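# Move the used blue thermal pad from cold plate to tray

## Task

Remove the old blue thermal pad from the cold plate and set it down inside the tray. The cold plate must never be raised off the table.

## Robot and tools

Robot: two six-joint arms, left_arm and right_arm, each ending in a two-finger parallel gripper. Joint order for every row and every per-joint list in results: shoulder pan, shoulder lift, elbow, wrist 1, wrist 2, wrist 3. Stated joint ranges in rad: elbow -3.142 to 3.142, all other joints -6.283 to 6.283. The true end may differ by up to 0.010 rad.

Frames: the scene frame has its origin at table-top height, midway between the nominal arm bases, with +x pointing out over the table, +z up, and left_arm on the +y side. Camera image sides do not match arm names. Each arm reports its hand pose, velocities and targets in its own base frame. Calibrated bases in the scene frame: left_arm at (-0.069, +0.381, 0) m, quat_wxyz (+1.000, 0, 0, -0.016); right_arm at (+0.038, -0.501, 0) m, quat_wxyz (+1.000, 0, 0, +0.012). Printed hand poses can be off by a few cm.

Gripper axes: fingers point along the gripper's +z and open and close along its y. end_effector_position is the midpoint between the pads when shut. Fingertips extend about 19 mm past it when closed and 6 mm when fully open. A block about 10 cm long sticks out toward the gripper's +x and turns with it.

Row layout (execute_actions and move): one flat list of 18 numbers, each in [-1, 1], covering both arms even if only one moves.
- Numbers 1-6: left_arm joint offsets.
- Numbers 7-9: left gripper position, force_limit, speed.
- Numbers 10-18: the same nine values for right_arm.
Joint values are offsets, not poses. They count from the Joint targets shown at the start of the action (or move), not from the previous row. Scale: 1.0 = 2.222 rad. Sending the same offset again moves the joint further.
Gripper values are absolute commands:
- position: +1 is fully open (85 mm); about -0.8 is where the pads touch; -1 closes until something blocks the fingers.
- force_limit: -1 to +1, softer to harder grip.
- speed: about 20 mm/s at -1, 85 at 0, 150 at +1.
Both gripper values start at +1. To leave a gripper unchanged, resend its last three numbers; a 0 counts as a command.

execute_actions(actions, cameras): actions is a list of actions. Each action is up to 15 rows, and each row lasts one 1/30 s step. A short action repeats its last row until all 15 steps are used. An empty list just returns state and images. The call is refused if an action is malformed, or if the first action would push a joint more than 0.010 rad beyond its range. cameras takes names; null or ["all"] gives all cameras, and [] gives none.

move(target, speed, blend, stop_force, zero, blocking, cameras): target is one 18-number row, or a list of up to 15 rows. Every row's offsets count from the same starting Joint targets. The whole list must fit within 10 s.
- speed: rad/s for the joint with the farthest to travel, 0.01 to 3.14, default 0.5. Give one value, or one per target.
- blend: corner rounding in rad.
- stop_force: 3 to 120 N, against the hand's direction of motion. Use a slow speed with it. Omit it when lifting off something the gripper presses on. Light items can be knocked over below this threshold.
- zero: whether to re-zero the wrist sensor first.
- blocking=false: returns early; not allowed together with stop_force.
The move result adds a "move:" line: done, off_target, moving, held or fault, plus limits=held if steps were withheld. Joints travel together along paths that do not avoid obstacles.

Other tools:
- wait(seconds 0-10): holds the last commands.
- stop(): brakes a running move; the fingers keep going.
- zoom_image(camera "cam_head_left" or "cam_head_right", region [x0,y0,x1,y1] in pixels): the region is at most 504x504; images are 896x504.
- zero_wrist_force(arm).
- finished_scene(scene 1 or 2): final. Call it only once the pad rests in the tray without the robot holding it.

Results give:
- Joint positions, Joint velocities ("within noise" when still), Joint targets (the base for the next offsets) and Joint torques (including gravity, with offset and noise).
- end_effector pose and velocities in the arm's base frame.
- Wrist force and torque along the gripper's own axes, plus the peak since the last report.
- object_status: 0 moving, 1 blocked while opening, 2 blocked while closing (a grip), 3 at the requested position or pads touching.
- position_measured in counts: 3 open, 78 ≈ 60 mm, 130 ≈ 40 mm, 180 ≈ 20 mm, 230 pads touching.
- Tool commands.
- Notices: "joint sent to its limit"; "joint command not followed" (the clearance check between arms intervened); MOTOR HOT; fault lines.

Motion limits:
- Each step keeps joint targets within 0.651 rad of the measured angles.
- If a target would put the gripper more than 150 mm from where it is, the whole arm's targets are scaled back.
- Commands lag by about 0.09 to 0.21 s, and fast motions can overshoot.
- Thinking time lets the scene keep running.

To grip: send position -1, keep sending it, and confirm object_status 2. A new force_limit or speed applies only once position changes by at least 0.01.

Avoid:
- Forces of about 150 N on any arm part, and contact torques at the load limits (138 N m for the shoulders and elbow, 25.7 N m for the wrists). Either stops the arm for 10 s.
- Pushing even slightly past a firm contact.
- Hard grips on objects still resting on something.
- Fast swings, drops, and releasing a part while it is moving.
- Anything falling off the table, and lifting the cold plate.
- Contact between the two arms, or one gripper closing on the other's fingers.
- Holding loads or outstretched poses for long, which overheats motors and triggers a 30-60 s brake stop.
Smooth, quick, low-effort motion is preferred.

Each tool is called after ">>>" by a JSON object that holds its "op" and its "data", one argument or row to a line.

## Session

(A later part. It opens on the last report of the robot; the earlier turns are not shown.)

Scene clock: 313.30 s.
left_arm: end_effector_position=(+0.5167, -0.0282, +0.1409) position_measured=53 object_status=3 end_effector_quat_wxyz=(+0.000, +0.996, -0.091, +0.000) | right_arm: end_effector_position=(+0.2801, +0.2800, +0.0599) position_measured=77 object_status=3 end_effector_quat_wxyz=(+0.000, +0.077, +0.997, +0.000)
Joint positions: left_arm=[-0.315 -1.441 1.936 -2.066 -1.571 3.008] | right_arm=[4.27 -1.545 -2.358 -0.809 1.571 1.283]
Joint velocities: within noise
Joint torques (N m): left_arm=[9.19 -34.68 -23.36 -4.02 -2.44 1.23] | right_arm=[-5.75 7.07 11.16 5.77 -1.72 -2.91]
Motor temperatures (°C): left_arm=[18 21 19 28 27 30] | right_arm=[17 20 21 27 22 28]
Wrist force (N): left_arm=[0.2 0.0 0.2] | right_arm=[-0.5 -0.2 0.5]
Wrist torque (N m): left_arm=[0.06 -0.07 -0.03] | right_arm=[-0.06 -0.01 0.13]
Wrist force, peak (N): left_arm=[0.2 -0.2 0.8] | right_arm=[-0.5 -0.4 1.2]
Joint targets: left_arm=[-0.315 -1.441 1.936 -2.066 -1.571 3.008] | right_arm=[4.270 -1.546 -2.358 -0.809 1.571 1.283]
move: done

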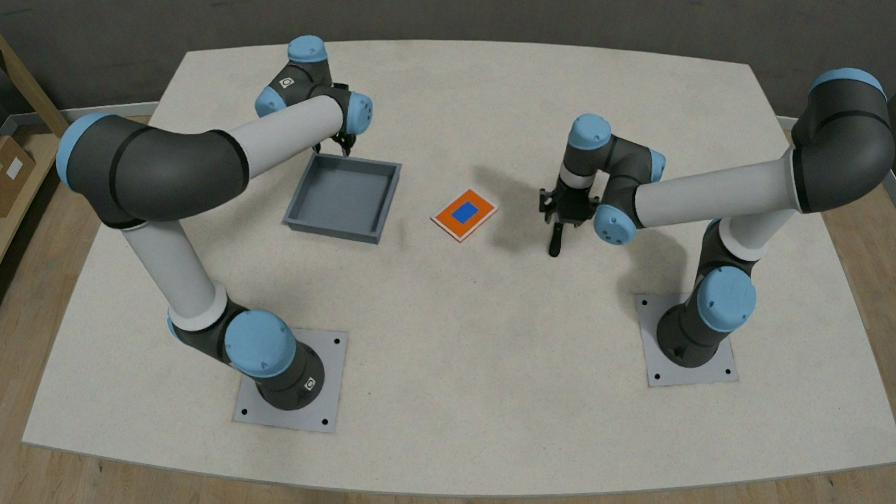

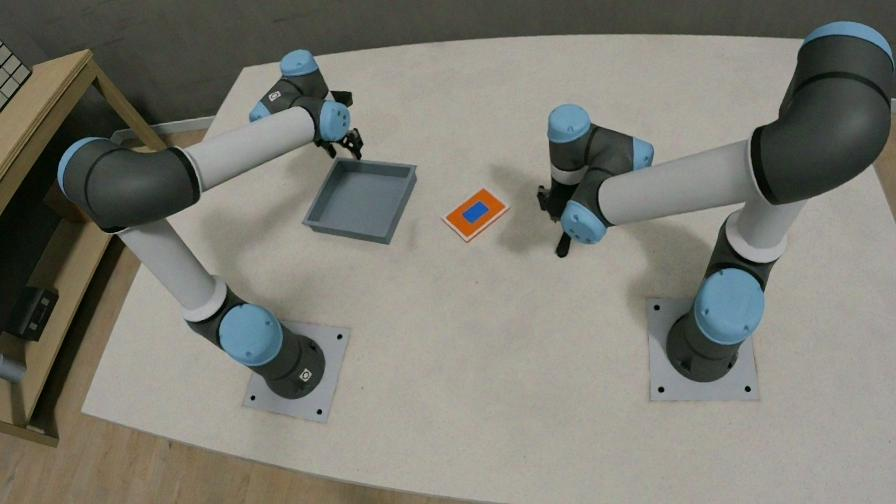

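>>> {"op": "move", "data": {
  "target": [0,0,0,0,0,0,0.6,-1,0,-0.0015,-0.0378,-0.0112,0.0492,0,-0.0018,0.41,0,0],
  "speed": 0.15,
  "stop_force": 8
}}

>>> {"op": "zoom_image", "data": {
  "camera": "cam_head_left",
  "region": [520, 190, 604, 270]
}}

>>> {"op": "move", "data": {
  "target": [0,0,0,0,0,0,0.6,-1,0,0,-0.0376,-0.0130,0.0507,0,0,0.41,0,0],
  "speed": 0.02,
  "stop_force": 4
}}

>>> {"op": "zoom_image", "data": {
  "camera": "cam_head_left",
  "region": [520, 190, 604, 270]
}}

Scene clock: 324.90 s.
left_arm: end_effector_position=(+0.5167, -0.0282, +0.1409) position_measured=53 object_status=3 end_effector_quat_wxyz=(+0.000, +0.996, -0.091, +0.000) | right_arm: end_effector_position=(+0.2831, +0.2833, +0.0299) position_measured=77 object_status=3 end_effector_quat_wxyz=(+0.000, +0.077, +0.997, +0.000)
Joint positions: left_arm=[-0.315 -1.441 1.936 -2.066 -1.571 3.008] | right_arm=[4.267 -1.63 -2.383 -0.699 1.571 1.279]
Joint velocities: within noise
Joint torques (N m): left_arm=[7.23 -30.34 -22.74 -4.94 -2.37 1.1] | right_arm=[-6.26 7.93 10.47 5.42 -1.44 -2.94]
Motor temperatures (°C): left_arm=[18 21 19 28 27 30] | right_arm=[17 20 21 27 22 28]
Wrist force (N): left_arm=[0.3 -0.1 0.2] | right_arm=[-0.2 -0.5 0.5]
Wrist torque (N m): left_arm=[0.03 -0.09 -0.03] | right_arm=[-0.11 -0.05 0.13]
Wrist force, peak (N): left_arm=[0.4 -0.5 0.6] | right_arm=[-0.6 -0.2 1.0]
Joint targets: left_arm=[-0.315 -1.441 1.936 -2.066 -1.571 3.008] | right_arm=[4.267 -1.630 -2.383 -0.699 1.571 1.279]
move: done

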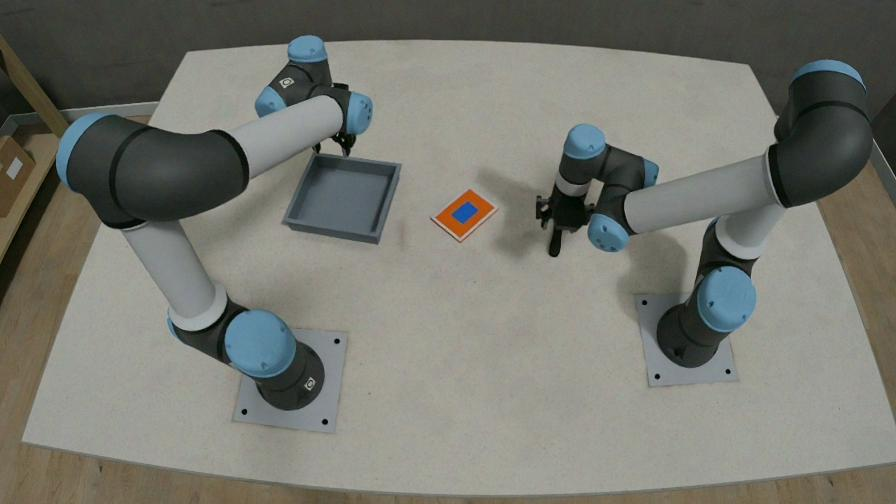

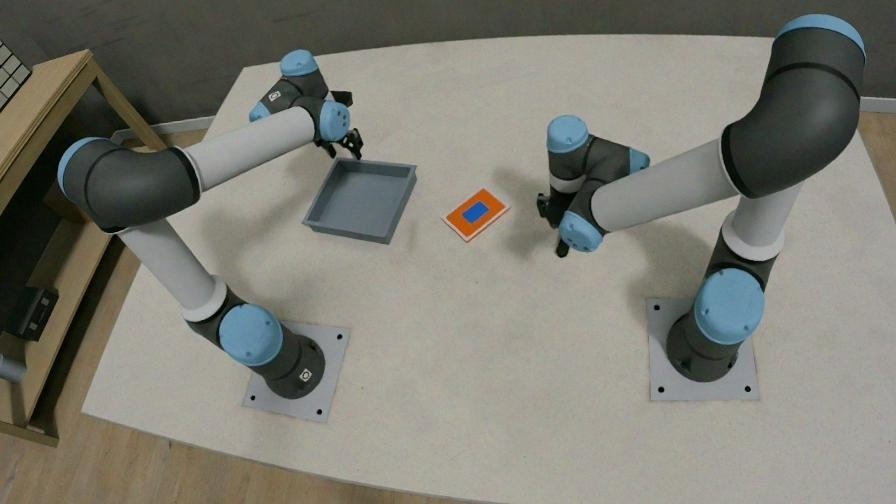

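Scaled by 6.000 from the camera's 896x504 image, which has a finer 1280x720 frame.

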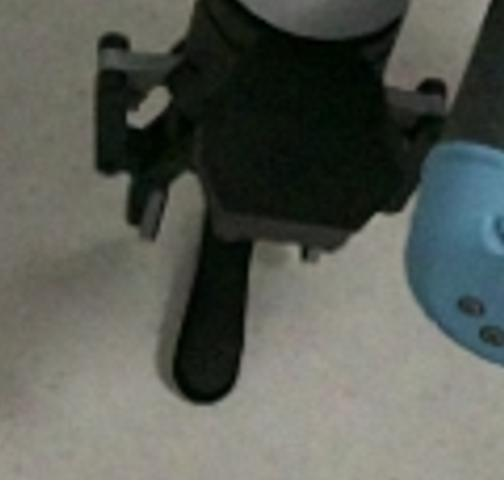

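Scene clock: 329.30 s.
left_arm: end_effector_position=(+0.5167, -0.0282, +0.1409) position_measured=53 object_status=3 end_effector_quat_wxyz=(+0.000, +0.996, -0.091, +0.000) | right_arm: end_effector_position=(+0.2833, +0.2837, +0.0138) position_measured=77 object_status=3 end_effector_quat_wxyz=(+0.000, +0.077, +0.997, +0.000)
Joint positions: left_arm=[-0.315 -1.441 1.936 -2.066 -1.571 3.008] | right_arm=[4.267 -1.674 -2.398 -0.639 1.571 1.279]
Joint velocities: within noise
Joint torques (N m): left_arm=[5.92 -28.49 -23.3 -5.17 -2.62 1.13] | right_arm=[-5.61 27.55 25.74 0.21 -1.56 -2.46]
Motor temperatures (°C): left_arm=[18 21 19 28 27 30] | right_arm=[17 20 21 27 22 28]
Wrist force (N): left_arm=[-0.1 -0.1 0.5] | right_arm=[-0.7 0.5 -1.5]
Wrist torque (N m): left_arm=[0.04 -0.03 -0.03] | right_arm=[-0.12 0.01 0.14]
Wrist force, peak (N): left_arm=[0.7 -0.3 0.4] | right_arm=[1.4 -4.5 -15.6]
Joint targets: left_arm=[-0.315 -1.441 1.936 -2.066 -1.571 3.008] | right_arm=[4.267 -1.674 -2.398 -0.639 1.571 1.279]
move: contact (right_arm); right_arm: the wrist 1 is farthest, 0.053 rad from its target

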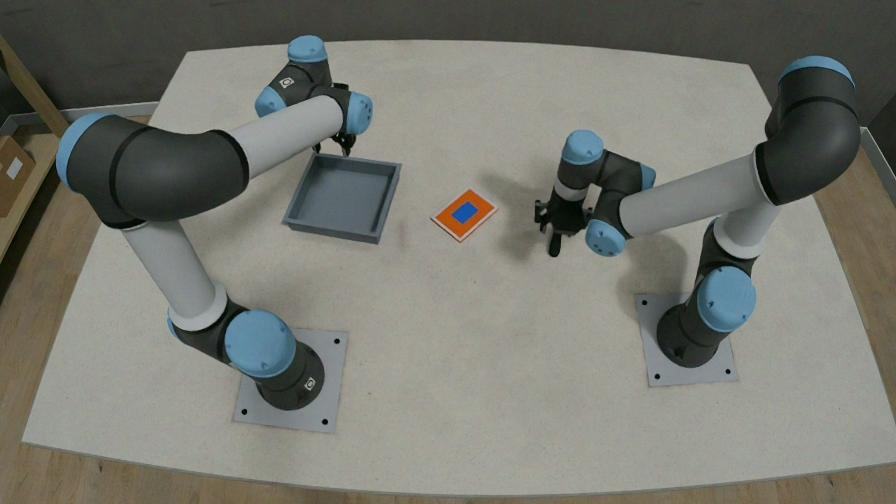

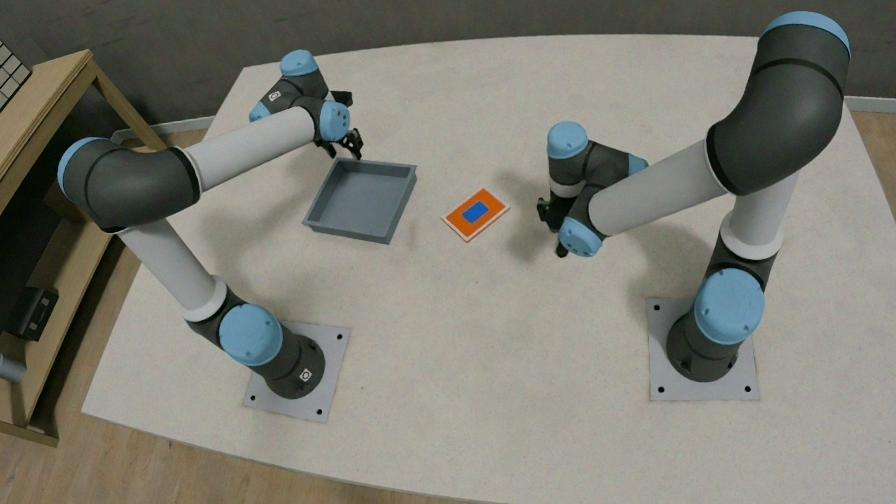

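Scaled by 6.000 from the camera's 896x504 image, which has a finer 1280x720 frame.

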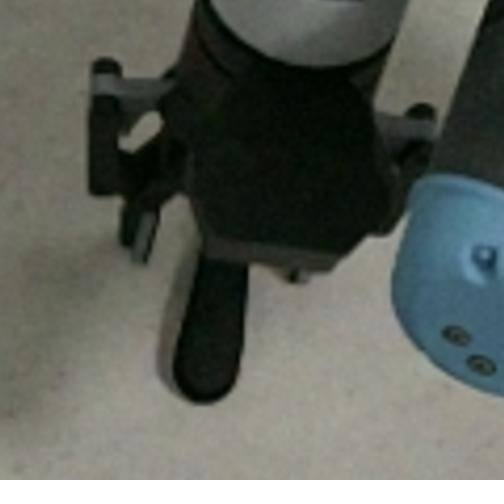

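>>> {"op": "move", "data": {
  "target": [0,0,0,0,0,0,0.6,-1,0,0,0.0088,0.0030,-0.0118,0,0,0.41,0,0],
  "speed": 0.05,
  "cameras": []
}}

>>> {"op": "move", "data": {
  "target": [0,0,0,0,0,0,0.6,-1,0,0,0,0,0,0,0,-1,0.5,-1],
  "speed": 0.05
}}

>>> {"op": "zoom_image", "data": {
  "camera": "cam_head_left",
  "region": [520, 190, 604, 270]
}}

Scene clock: 336.67 s.
left_arm: end_effector_position=(+0.5167, -0.0282, +0.1409) position_measured=53 object_status=3 end_effector_quat_wxyz=(+0.000, +0.996, -0.091, +0.000) | right_arm: end_effector_position=(+0.2833, +0.2836, +0.0207) position_measured=77 object_status=3 end_effector_quat_wxyz=(+0.000, +0.077, +0.997, +0.000) end_effector_velocity=(+0.000, +0.000, +0.001) end_effector_angular_velocity=(+0.000, +0.000, -0.002)
Joint positions: left_arm=[-0.315 -1.441 1.936 -2.066 -1.571 3.008] | right_arm=[4.267 -1.655 -2.392 -0.665 1.571 1.279]
Joint velocities: left_arm=[within noise] | right_arm=[-0.002 0.003 0.002 -0.005 0 0]
Joint torques (N m): left_arm=[6.14 -29.46 -21.6 -4.94 -2.58 1.29] | right_arm=[-0.58 28.21 27.3 -0.14 -1.4 -0.99]
Motor temperatures (°C): left_arm=[18 21 19 28 27 30] | right_arm=[17 20 21 27 22 28]
Wrist force (N): left_arm=[0.3 -0.3 0.3] | right_arm=[-0.3 -0.4 0.8]
Wrist torque (N m): left_arm=[0.01 -0.09 -0.03] | right_arm=[-0.09 -0.04 0.13]
Wrist force, peak (N): left_arm=[0.4 -0.3 0.7] | right_arm=[-0.5 0.3 -1.7]
Joint targets: left_arm=[-0.315 -1.441 1.936 -2.066 -1.571 3.008] | right_arm=[4.267 -1.655 -2.391 -0.665 1.571 1.279]
move: done
No camera images: "cameras" was empty.

Scene clock: 339.20 s.
left_arm: end_effector_position=(+0.5167, -0.0282, +0.1409) position_measured=53 object_status=3 end_effector_quat_wxyz=(+0.000, +0.996, -0.091, +0.000) | right_arm: end_effector_position=(+0.2833, +0.2836, +0.0208) position_measured=182 object_status=0 end_effector_quat_wxyz=(+0.000, +0.077, +0.997, +0.000)
Joint positions: left_arm=[-0.315 -1.441 1.936 -2.066 -1.571 3.008] | right_arm=[4.267 -1.655 -2.391 -0.665 1.571 1.279]
Joint velocities: within noise
Joint torques (N m): left_arm=[4.68 -27.36 -22.13 -5.07 -2.42 1.18] | right_arm=[-0.85 21.89 20.92 0.47 -1.14 -0.42]
Motor temperatures (°C): left_arm=[18 21 19 28 27 30] | right_arm=[17 20 21 27 22 28]
Wrist force (N): left_arm=[0.3 -0.1 0.2] | right_arm=[0.6 0.6 -9.9]
Wrist torque (N m): left_arm=[0.04 -0.09 -0.03] | right_arm=[-0.08 -0.02 0.16]
Wrist force, peak (N): left_arm=[0.4 -0.3 0.5] | right_arm=[0.3 0.9 -10.4]
Joint targets: left_arm=[-0.315 -1.441 1.936 -2.066 -1.571 3.008] | right_arm=[4.267 -1.655 -2.391 -0.665 1.571 1.279]
move: done

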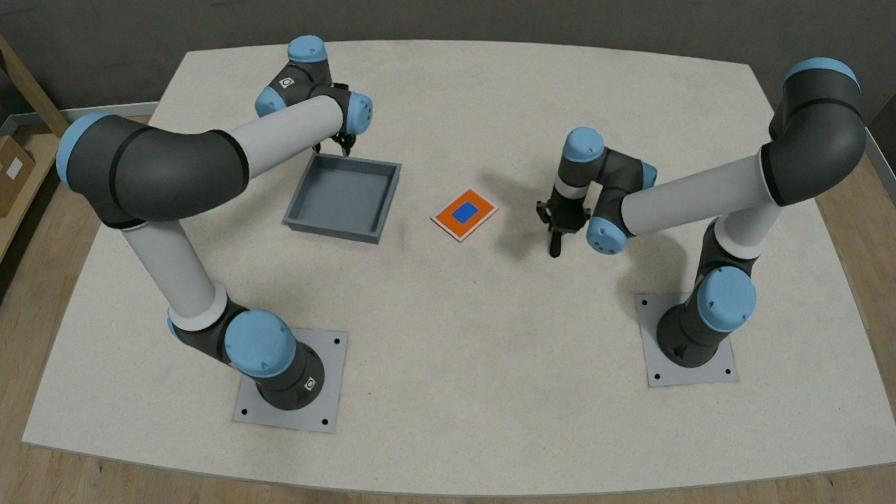

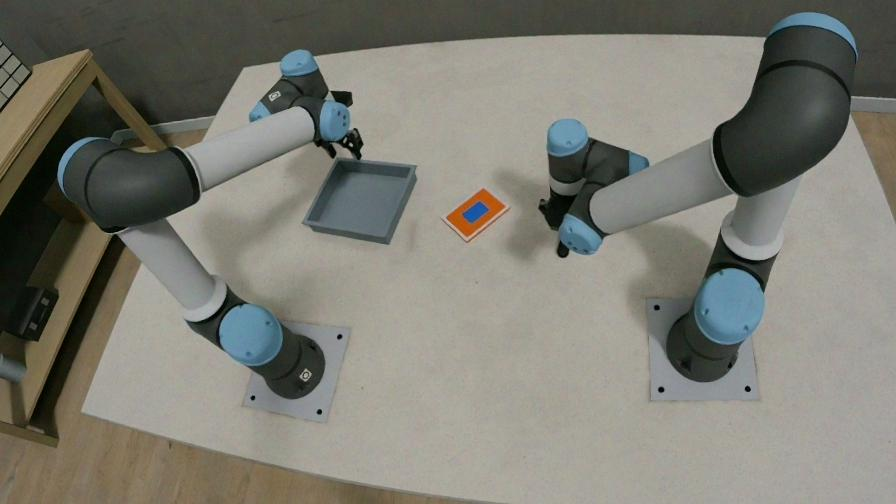

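Scaled by 6.000 from the camera's 896x504 image, which has a finer 1280x720 frame.

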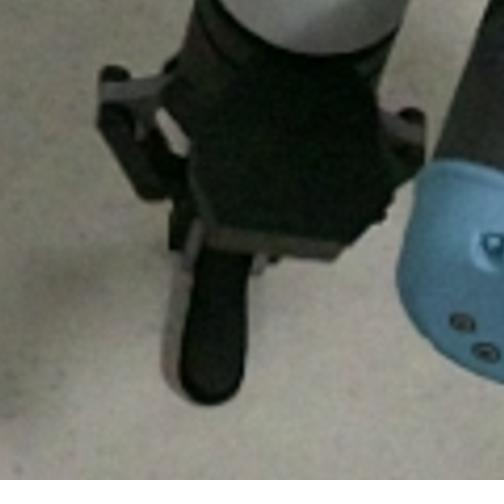

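>>> {"op": "wait", "data": {
  "seconds": 0.5,
  "cameras": []
}}

Scene clock: 341.70 s.
left_arm: end_effector_position=(+0.5167, -0.0282, +0.1409) position_measured=53 object_status=3 end_effector_quat_wxyz=(+0.000, +0.996, -0.091, +0.000) | right_arm: end_effector_position=(+0.2833, +0.2836, +0.0208) position_measured=182 object_status=2 end_effector_quat_wxyz=(+0.000, +0.077, +0.997, +0.000)
Joint positions: left_arm=[-0.315 -1.441 1.936 -2.066 -1.571 3.008] | right_arm=[4.267 -1.655 -2.391 -0.665 1.571 1.279]
Joint velocities: within noise
Joint torques (N m): left_arm=[5.78 -28.18 -21.94 -4.91 -2.35 1.19] | right_arm=[1.14 10.52 4.35 0.98 -1.66 0.14]
Motor temperatures (°C): left_arm=[18 21 19 28 27 30] | right_arm=[17 20 21 27 22 28]
Wrist force (N): left_arm=[0.1 -0.3 0.2] | right_arm=[0.1 0.9 -10.2]
Wrist torque (N m): left_arm=[0.00 -0.06 -0.03] | right_arm=[-0.08 0.03 0.17]
Wrist force, peak (N): left_arm=[0.7 -0.1 0.4] | right_arm=[0.4 1.1 -10.5]
Joint targets: left_arm=[-0.315 -1.441 1.936 -2.066 -1.571 3.008] | right_arm=[4.267 -1.655 -2.391 -0.665 1.571 1.279]
Tool commands: left_gripper/position=+0.6 left_gripper/force_limit=-1.0 left_gripper/speed=+0.0 right_gripper/position=-1.0 right_gripper/force_limit=+0.5 right_gripper/speed=-1.0
wait: 0.50 s; at rest from the start
No camera images: "cameras" was empty.

>>> {"op": "move", "data": {
  "target": [
    [0,0,0,0,0,0,0.6,-1,0,0,0.0088,0.003,-0.0118,0,0,-1,0.5,-1],
    [0,0,0,0,0,0,0.6,-1,0,0,0.0966,0.0599,-0.1572,0,0,-1,0.5,-1]
  ],
  "speed": [0.03,0.3]
}}

>>> {"op": "zoom_image", "data": {
  "camera": "cam_head_left",
  "region": [500, 150, 640, 270]
}}

>>> {"op": "zoom_image", "data": {
  "camera": "cam_head_right",
  "region": [500, 150, 640, 270]
}}

Scene clock: 349.20 s.
left_arm: end_effector_position=(+0.5167, -0.0282, +0.1409) position_measured=53 object_status=3 end_effector_quat_wxyz=(+0.000, +0.996, -0.091, +0.000) | right_arm: end_effector_position=(+0.2829, +0.2828, +0.1194) position_measured=182 object_status=2 end_effector_quat_wxyz=(+0.000, +0.077, +0.997, +0.000)
Joint positions: left_arm=[-0.315 -1.441 1.936 -2.066 -1.571 3.008] | right_arm=[4.267 -1.44 -2.258 -1.014 1.571 1.279]
Joint velocities: within noise
Joint torques (N m): left_arm=[4.47 -28.03 -21.69 -4.74 -2.47 1.01] | right_arm=[2.98 23.85 31.41 0.38 -1.21 1.81]
Motor temperatures (°C): left_arm=[18 21 19 28 27 30] | right_arm=[17 20 21 27 22 28]
Wrist force (N): left_arm=[0.2 -0.2 0.5] | right_arm=[-0.5 -0.4 1.0]
Wrist torque (N m): left_arm=[0.02 -0.08 -0.03] | right_arm=[-0.09 0.00 0.12]
Wrist force, peak (N): left_arm=[0.5 -0.4 0.5] | right_arm=[0.3 0.8 -10.8]
Joint targets: left_arm=[-0.315 -1.441 1.936 -2.066 -1.571 3.008] | right_arm=[4.267 -1.440 -2.258 -1.014 1.571 1.279]
move: done

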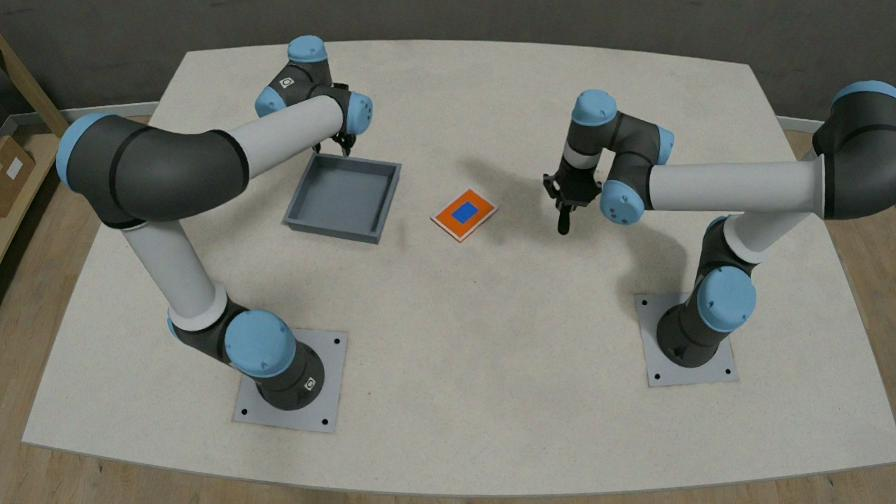

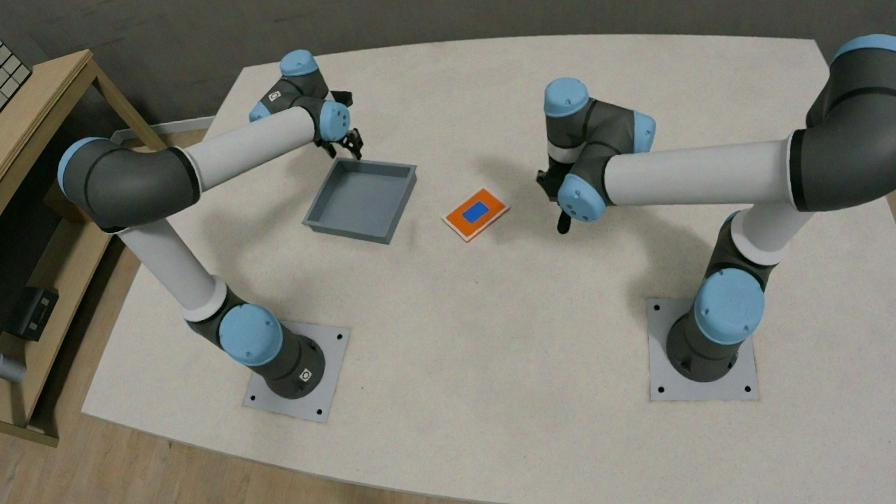

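Scaled by 3.600 from the camera's 896x504 image, which has a finer 1280x720 frame.

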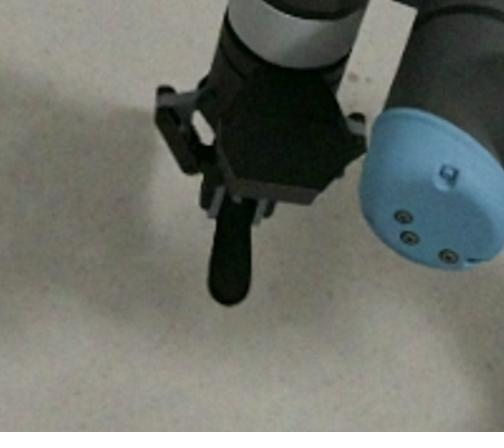

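Scaled by 3.600 from the camera's 896x504 image, which has a finer 1280x720 frame.

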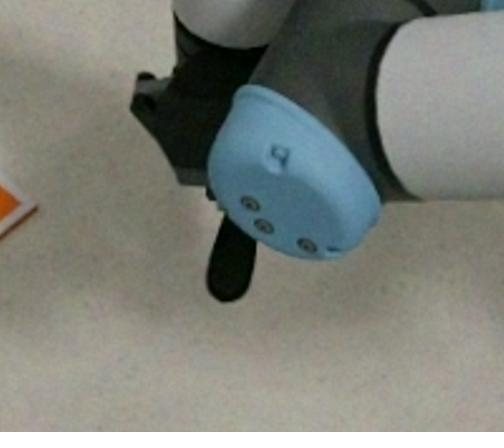

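>>> {"op": "move", "data": {
  "target": [0,0,0,0,0,0,0.6,-1,0,0.0780,-0.1362,0.1190,-0.0667,0.0436,-0.3614,-1,0.5,-1],
  "speed": 0.4
}}

>>> {"op": "zoom_image", "data": {
  "camera": "cam_head_left",
  "region": [420, 130, 600, 270]
}}

>>> {"op": "zoom_image", "data": {
  "camera": "cam_head_right",
  "region": [430, 130, 610, 270]
}}

Scene clock: 378.47 s.
left_arm: end_effector_position=(+0.5167, -0.0282, +0.1409) position_measured=53 object_status=3 end_effector_quat_wxyz=(+0.000, +0.996, -0.091, +0.000) | right_arm: end_effector_position=(+0.2250, +0.4022, +0.0916) position_measured=182 object_status=2 end_effector_quat_wxyz=(-0.096, -0.393, +0.913, -0.042)
Joint positions: left_arm=[-0.315 -1.441 1.936 -2.066 -1.571 3.008] | right_arm=[4.44 -1.743 -1.994 -1.163 1.667 0.476]
Joint velocities: within noise
Joint torques (N m): left_arm=[0.88 -23.71 -17.99 -4.08 -2.13 0.85] | right_arm=[5.23 17.86 33.16 -0.6 2.65 -2.73]
Motor temperatures (°C): left_arm=[18 21 19 28 27 30] | right_arm=[17 20 21 27 22 28]
Wrist force (N): left_arm=[0.2 -0.1 0.2] | right_arm=[-0.6 -0.4 0.4]
Wrist torque (N m): left_arm=[0.03 -0.07 -0.03] | right_arm=[-0.08 0.03 0.08]
Wrist force, peak (N): left_arm=[0.5 -0.4 0.7] | right_arm=[-0.9 -0.2 1.2]
Joint targets: left_arm=[-0.315 -1.441 1.936 -2.066 -1.571 3.008] | right_arm=[4.440 -1.743 -1.994 -1.163 1.668 0.476]
move: done

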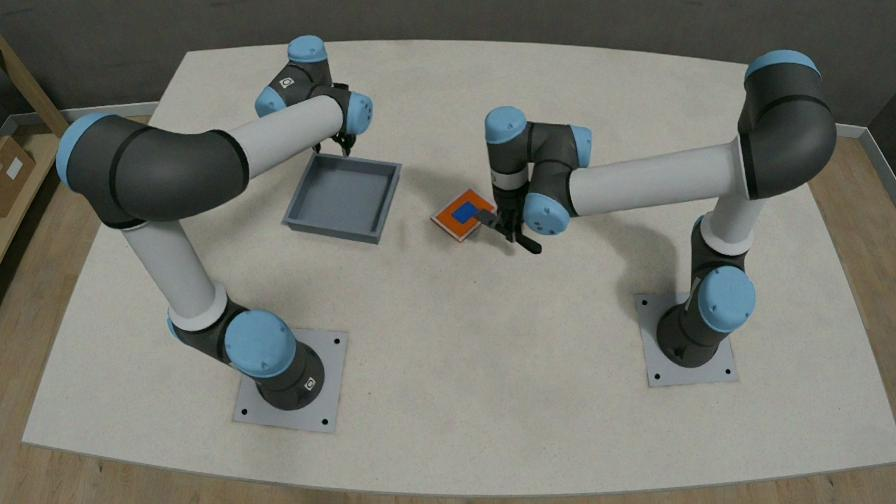

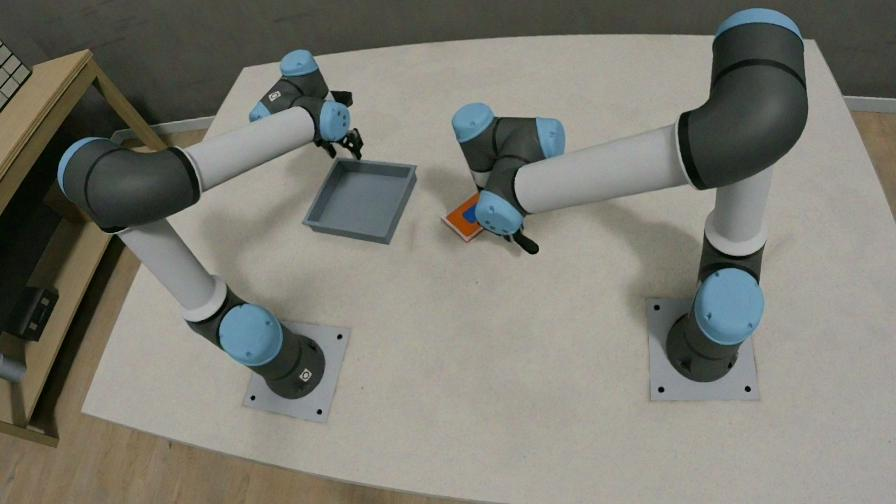

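Scaled by 2.800 from the camera's 896x504 image, which has a finer 1280x720 frame.

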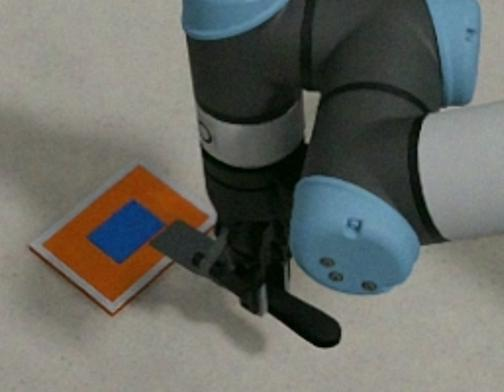

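Scaled by 2.800 from the camera's 896x504 image, which has a finer 1280x720 frame.

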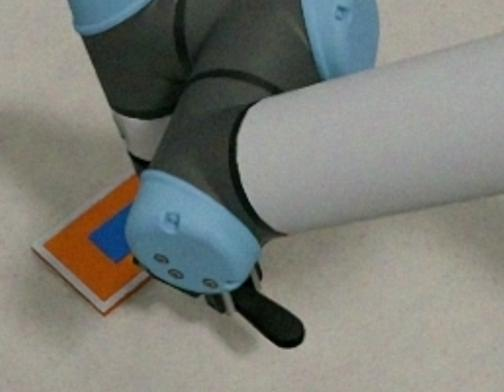

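>>> {"op": "move", "data": {
  "target": [-0.0968,0.1441,-0.0588,-0.0411,-0.2318,-0.5585,1,-1,0,0,0,0,0,0,0,-1,0.5,-1],
  "speed": 0.5
}}

>>> {"op": "zoom_image", "data": {
  "camera": "cam_head_left",
  "region": [400, 110, 580, 270]
}}

>>> {"op": "zoom_image", "data": {
  "camera": "cam_head_right",
  "region": [400, 110, 580, 270]
}}

Scene clock: 403.57 s.
left_arm: end_effector_position=(+0.4919, -0.2804, +0.0652) position_measured=3 object_status=3 end_effector_quat_wxyz=(+0.109, +0.876, +0.407, -0.235) | right_arm: end_effector_position=(+0.2250, +0.4022, +0.0915) position_measured=182 object_status=2 end_effector_quat_wxyz=(-0.096, -0.394, +0.913, -0.042)
Joint positions: left_arm=[-0.53 -1.121 1.805 -2.157 -2.086 1.768] | right_arm=[4.44 -1.743 -1.994 -1.163 1.668 0.476]
Joint velocities: within noise
Joint torques (N m): left_arm=[-12.41 -32.5 -26.12 -5.07 -3.83 -1.93] | right_arm=[5.86 19.16 14.09 2.13 1.96 -2.45]
Motor temperatures (°C): left_arm=[18 21 19 28 27 30] | right_arm=[17 20 21 27 22 28]
Wrist force (N): left_arm=[0.1 -0.8 0.5] | right_arm=[-0.6 -0.3 0.8]
Wrist torque (N m): left_arm=[-0.06 -0.12 -0.03] | right_arm=[-0.06 0.04 0.08]
Wrist force, peak (N): left_arm=[0.2 -0.5 1.1] | right_arm=[-0.7 -0.4 0.7]
Joint targets: left_arm=[-0.530 -1.121 1.805 -2.157 -2.086 1.767] | right_arm=[4.440 -1.743 -1.994 -1.163 1.668 0.476]
move: done

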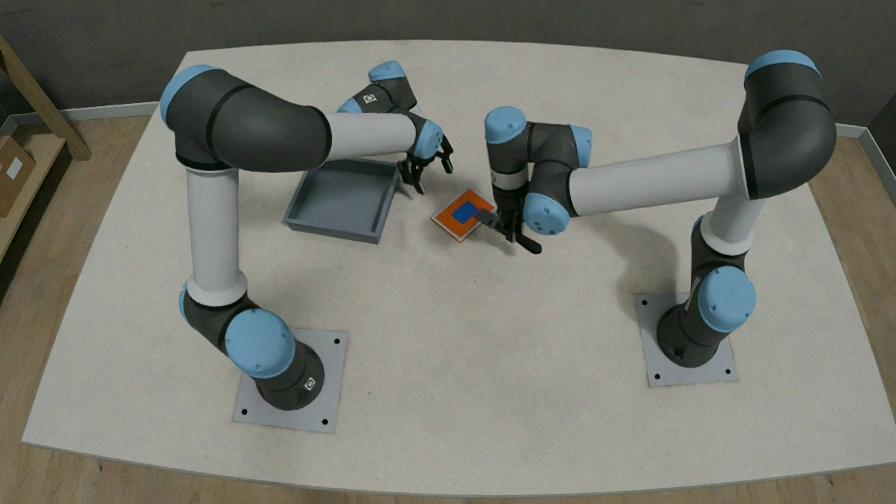

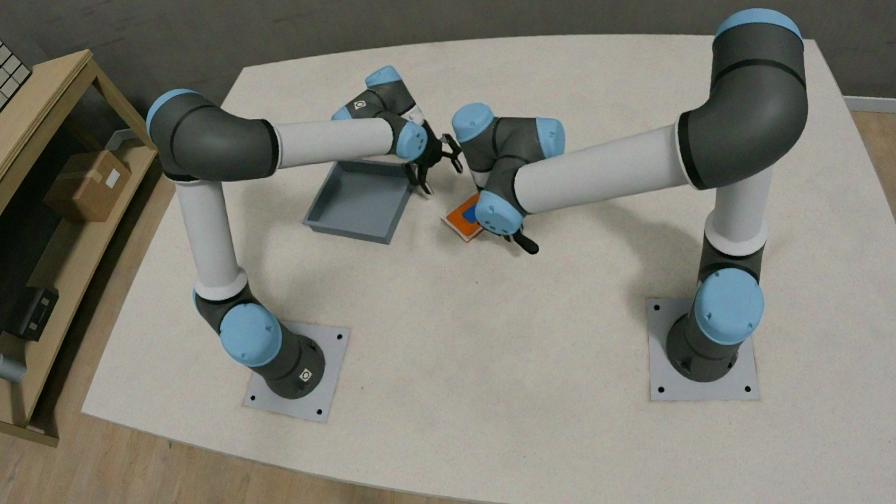

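Scaled by 2.800 from the camera's 896x504 image, which has a finer 1280x720 frame.

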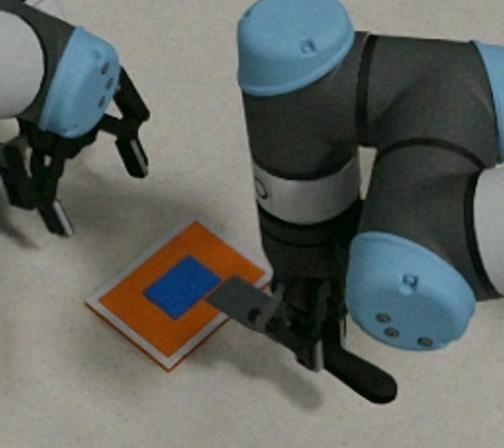

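Scaled by 2.800 from the camera's 896x504 image, which has a finer 1280x720 frame.

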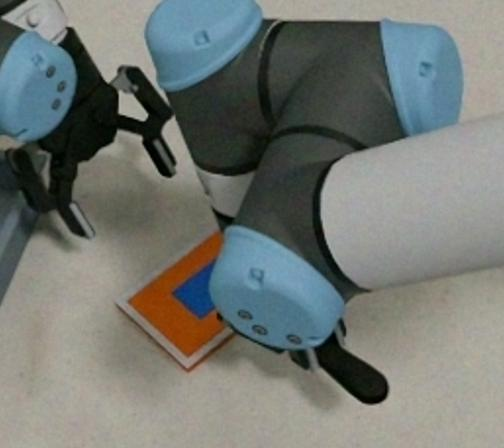

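>>> {"op": "move", "data": {
  "target": [-0.0019,0.0333,-0.0095,-0.0249,0,-0.002,1,-1,0,0,0,0,0,0,0,-1,0.5,-1],
  "speed": 0.2,
  "cameras": []
}}

>>> {"op": "move", "data": {
  "target": [0,0.0248,0.0081,-0.0330,0,0,1,-1,0,0,0,0,0,0,0,-1,0.5,-1],
  "speed": 0.015,
  "stop_force": 4
}}

>>> {"op": "zoom_image", "data": {
  "camera": "cam_head_left",
  "region": [410, 150, 530, 260]
}}

Scene clock: 422.03 s.
left_arm: end_effector_position=(+0.5034, -0.2901, +0.0351) position_measured=3 object_status=3 end_effector_quat_wxyz=(+0.109, +0.876, +0.407, -0.235) | right_arm: end_effector_position=(+0.2250, +0.4022, +0.0915) position_measured=182 object_status=2 end_effector_quat_wxyz=(-0.096, -0.394, +0.913, -0.042)
Joint positions: left_arm=[-0.534 -1.048 1.784 -2.212 -2.086 1.763] | right_arm=[4.44 -1.743 -1.994 -1.163 1.668 0.476]
Joint velocities: within noise
Joint torques (N m): left_arm=[-13.53 -36.87 -24.37 -5.6 -3.05 -1.92] | right_arm=[5.3 19.9 18.13 3.91 1.72 -2.29]
Motor temperatures (°C): left_arm=[18 21 19 28 27 30] | right_arm=[17 20 21 27 22 28]
Wrist force (N): left_arm=[0.3 -0.5 0.6] | right_arm=[-0.2 -0.1 0.4]
Wrist torque (N m): left_arm=[-0.01 -0.15 -0.03] | right_arm=[-0.04 -0.03 0.08]
Wrist force, peak (N): left_arm=[0.1 -1.0 0.8] | right_arm=[-0.5 -0.7 0.7]
Joint targets: left_arm=[-0.534 -1.047 1.784 -2.213 -2.086 1.763] | right_arm=[4.440 -1.743 -1.994 -1.163 1.668 0.476]
move: done
No camera images: "cameras" was empty.

Scene clock: 426.93 s.
left_arm: end_effector_position=(+0.5036, -0.2902, +0.0109) position_measured=3 object_status=3 end_effector_quat_wxyz=(+0.109, +0.876, +0.407, -0.234) | right_arm: end_effector_position=(+0.2250, +0.4022, +0.0915) position_measured=182 object_status=2 end_effector_quat_wxyz=(-0.096, -0.394, +0.913, -0.042)
Joint positions: left_arm=[-0.534 -1.007 1.797 -2.267 -2.086 1.763] | right_arm=[4.44 -1.743 -1.994 -1.163 1.668 0.476]
Joint velocities: within noise
Joint torques (N m): left_arm=[-13.46 -52.66 -22.61 -0.28 -2.78 -1.57] | right_arm=[5.42 22.26 16.47 4.13 1.43 -2.42]
Motor temperatures (°C): left_arm=[18 21 19 28 27 30] | right_arm=[17 20 21 27 22 28]
Wrist force (N): left_arm=[-0.7 -0.3 -2.3] | right_arm=[-0.5 -0.4 0.4]
Wrist torque (N m): left_arm=[-0.19 -0.13 0.01] | right_arm=[-0.08 0.02 0.08]
Wrist force, peak (N): left_arm=[-4.1 -4.2 -9.6] | right_arm=[-0.5 -0.9 0.5]
Joint targets: left_arm=[-0.534 -1.007 1.797 -2.267 -2.086 1.763] | right_arm=[4.440 -1.743 -1.994 -1.163 1.668 0.476]
move: contact (left_arm); left_arm: the wrist 1 is farthest, 0.020 rad from its target

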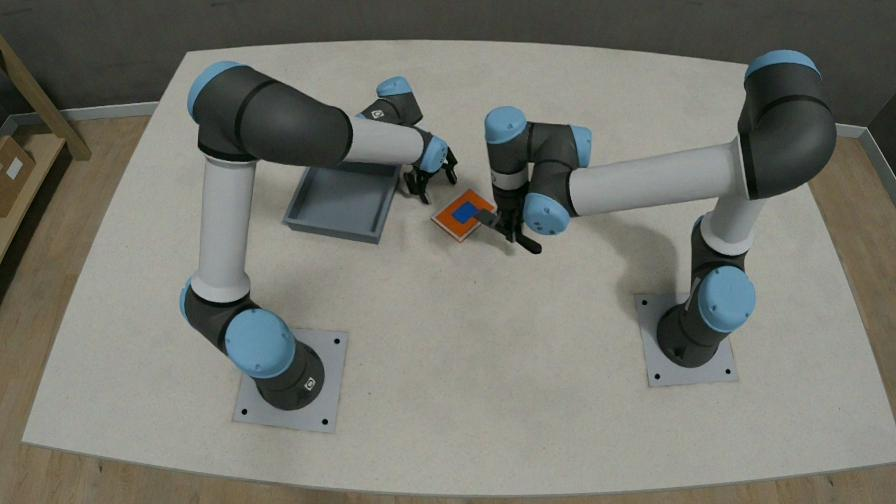

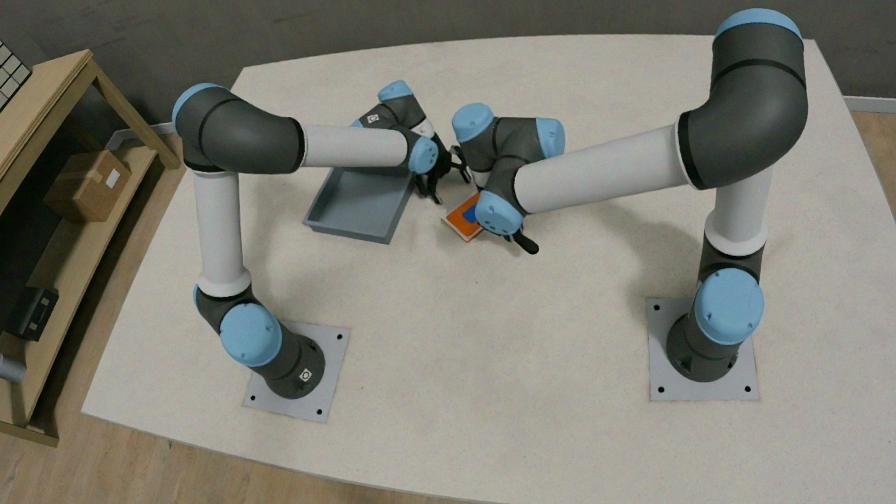

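Scaled by 4.200 from the camera's 896x504 image, which has a finer 1280x720 frame.

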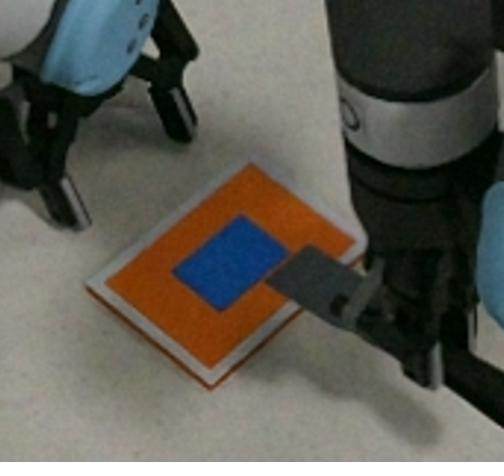

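>>> {"op": "move", "data": {
  "target": [
    [0,-0.0016,-0.0003,0.0019,0,0,1,-1,0,0,0,0,0,0,0,-1,0.5,-1],
    [-0.0226,-0.0069,0.0152,-0.0207,-0.0018,-0.0261,1,-1,0,0,0,0,0,0,0,-1,0.5,-1]
  ],
  "speed": [0.03,0.06],
  "stop_force": 6,
  "cameras": []
}}

>>> {"op": "move", "data": {
  "target": [-0.0118,-0.0035,0.0079,-0.0107,-0.001,-0.0135,1,-1,0,0,0,0,0,0,0,-1,0.5,-1],
  "speed": 0.012,
  "stop_force": 3
}}

>>> {"op": "zoom_image", "data": {
  "camera": "cam_head_left",
  "region": [410, 150, 530, 260]
}}

Scene clock: 445.13 s.
left_arm: end_effector_position=(+0.4843, -0.3135, +0.0120) position_measured=3 object_status=3 end_effector_quat_wxyz=(+0.109, +0.876, +0.407, -0.235) | right_arm: end_effector_position=(+0.2250, +0.4022, +0.0915) position_measured=182 object_status=2 end_effector_quat_wxyz=(-0.096, -0.394, +0.913, -0.042)
Joint positions: left_arm=[-0.584 -1.022 1.831 -2.313 -2.09 1.705] | right_arm=[4.44 -1.743 -1.994 -1.163 1.668 0.476]
Joint velocities: within noise
Joint torques (N m): left_arm=[-14.04 -53.84 -12.4 -5.2 -3.98 -1.89] | right_arm=[5.28 23.89 19.09 4.12 0.84 -2.17]
Motor temperatures (°C): left_arm=[18 21 19 28 27 30] | right_arm=[17 20 21 27 22 28]
Wrist force (N): left_arm=[0.5 -0.9 0.5] | right_arm=[-0.3 -0.3 0.3]
Wrist torque (N m): left_arm=[-0.08 -0.17 -0.04] | right_arm=[-0.06 -0.01 0.09]
Wrist force, peak (N): left_arm=[-0.7 -0.4 -2.6] | right_arm=[-0.9 -0.4 0.5]
Joint targets: left_arm=[-0.584 -1.022 1.831 -2.313 -2.090 1.705] | right_arm=[4.440 -1.743 -1.994 -1.163 1.668 0.476]
move: done
No camera images: "cameras" was empty.

Scene clock: 448.57 s.
left_arm: end_effector_position=(+0.4736, -0.3251, +0.0126) position_measured=3 object_status=3 end_effector_quat_wxyz=(+0.109, +0.876, +0.407, -0.235) | right_arm: end_effector_position=(+0.2250, +0.4022, +0.0915) position_measured=182 object_status=2 end_effector_quat_wxyz=(-0.096, -0.394, +0.913, -0.042)
Joint positions: left_arm=[-0.611 -1.03 1.849 -2.336 -2.093 1.675] | right_arm=[4.44 -1.743 -1.994 -1.163 1.668 0.476]
Joint velocities: within noise
Joint torques (N m): left_arm=[-14.93 -52.39 -13.03 -4.87 -4.07 -1.79] | right_arm=[4.14 22.89 20.27 4.12 1.04 -2.14]
Motor temperatures (°C): left_arm=[18 21 19 28 27 30] | right_arm=[17 20 21 27 22 28]
Wrist force (N): left_arm=[0.8 -0.6 -0.8] | right_arm=[-0.4 -0.5 0.5]
Wrist torque (N m): left_arm=[-0.05 -0.11 -0.03] | right_arm=[-0.09 0.01 0.09]
Wrist force, peak (N): left_arm=[1.6 -0.7 -1.2] | right_arm=[-0.5 -0.6 0.7]
Joint targets: left_arm=[-0.611 -1.030 1.849 -2.336 -2.093 1.675] | right_arm=[4.440 -1.743 -1.994 -1.163 1.668 0.476]
move: done

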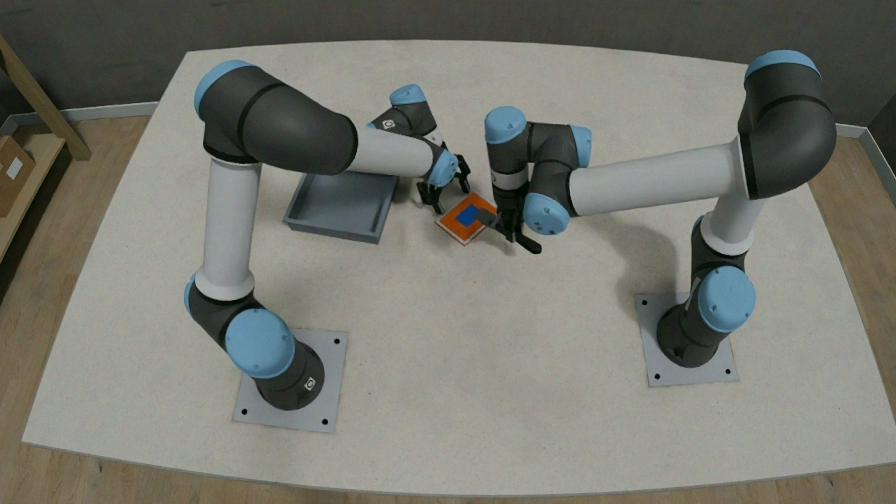

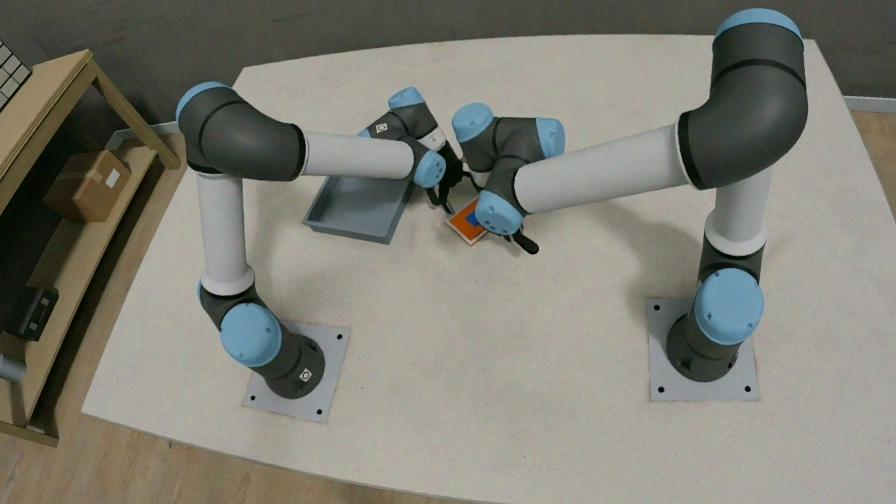

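Scaled by 4.200 from the camera's 896x504 image, which has a finer 1280x720 frame.

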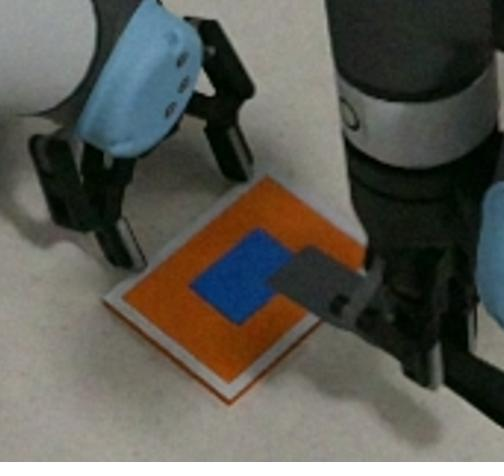

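>>> {"op": "move", "data": {
  "target": [0,0,0,0,0,0,1,-1,0,-0.0064,-0.0231,-0.0220,0.0452,-0.0013,-0.0065,-1,0.5,-1],
  "speed": 0.1,
  "stop_force": 5
}}

>>> {"op": "zoom_image", "data": {
  "camera": "cam_head_left",
  "region": [430, 180, 526, 260]
}}

Scene clock: 465.83 s.
left_arm: end_effector_position=(+0.4736, -0.3251, +0.0126) position_measured=3 object_status=3 end_effector_quat_wxyz=(+0.109, +0.876, +0.407, -0.235) | right_arm: end_effector_position=(+0.2308, +0.3967, +0.0558) position_measured=182 object_status=2 end_effector_quat_wxyz=(-0.096, -0.394, +0.913, -0.041)
Joint positions: left_arm=[-0.611 -1.03 1.849 -2.336 -2.093 1.675] | right_arm=[4.426 -1.794 -2.043 -1.062 1.665 0.461]
Joint velocities: within noise
Joint torques (N m): left_arm=[-13.3 -48.1 -20.2 -2.9 -3.97 -1.49] | right_arm=[-6.33 18.59 12.37 4.88 -1.73 -2.81]
Motor temperatures (°C): left_arm=[18 21 19 28 27 30] | right_arm=[17 20 21 27 22 28]
Wrist force (N): left_arm=[1.1 -0.6 -0.8] | right_arm=[-0.3 -0.2 0.3]
Wrist torque (N m): left_arm=[-0.05 -0.16 -0.03] | right_arm=[-0.06 -0.01 0.07]
Wrist force, peak (N): left_arm=[1.4 -0.5 -1.3] | right_arm=[-0.5 -0.6 0.6]
Joint targets: left_arm=[-0.611 -1.030 1.849 -2.336 -2.093 1.675] | right_arm=[4.426 -1.794 -2.043 -1.062 1.665 0.461]
move: done

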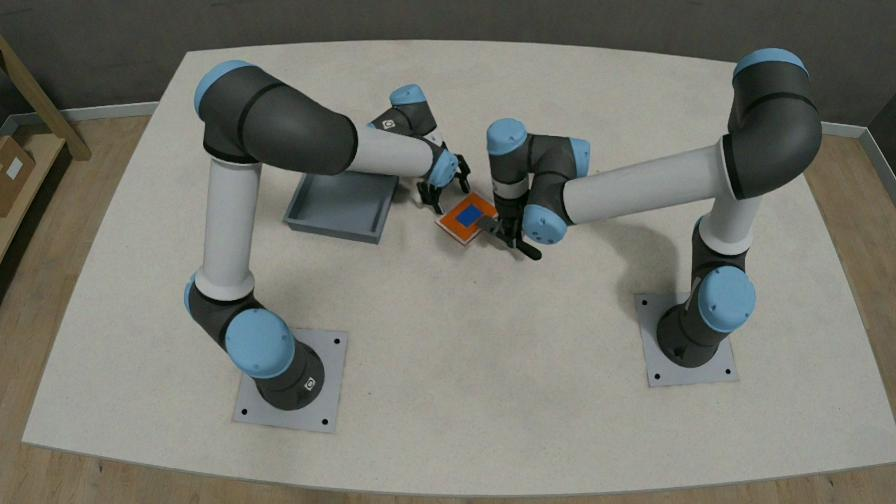

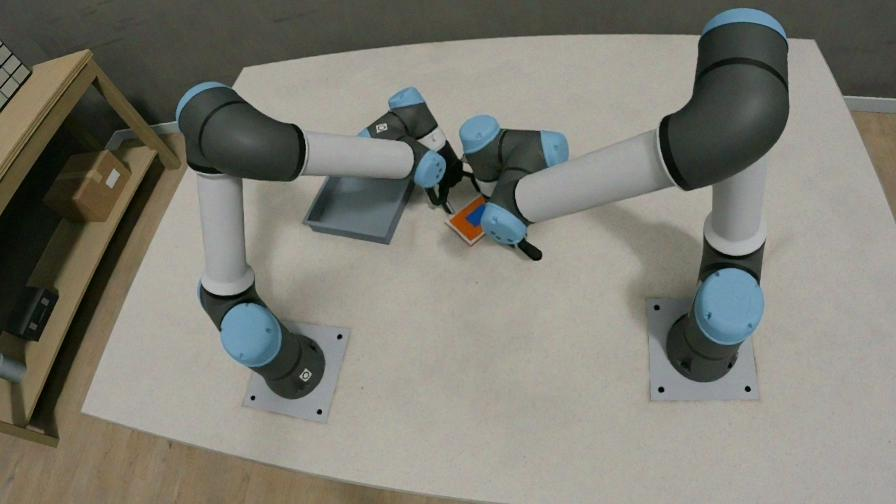

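Scaled by 5.250 from the camera's 896x504 image, which has a finer 1280x720 frame.

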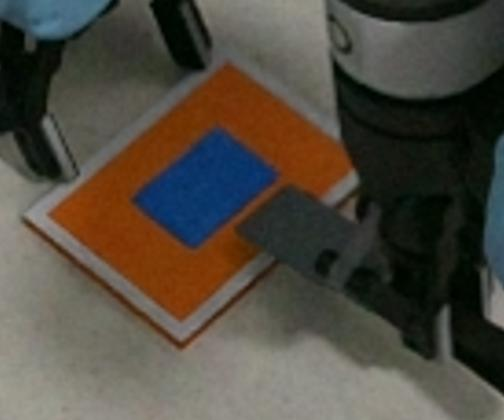

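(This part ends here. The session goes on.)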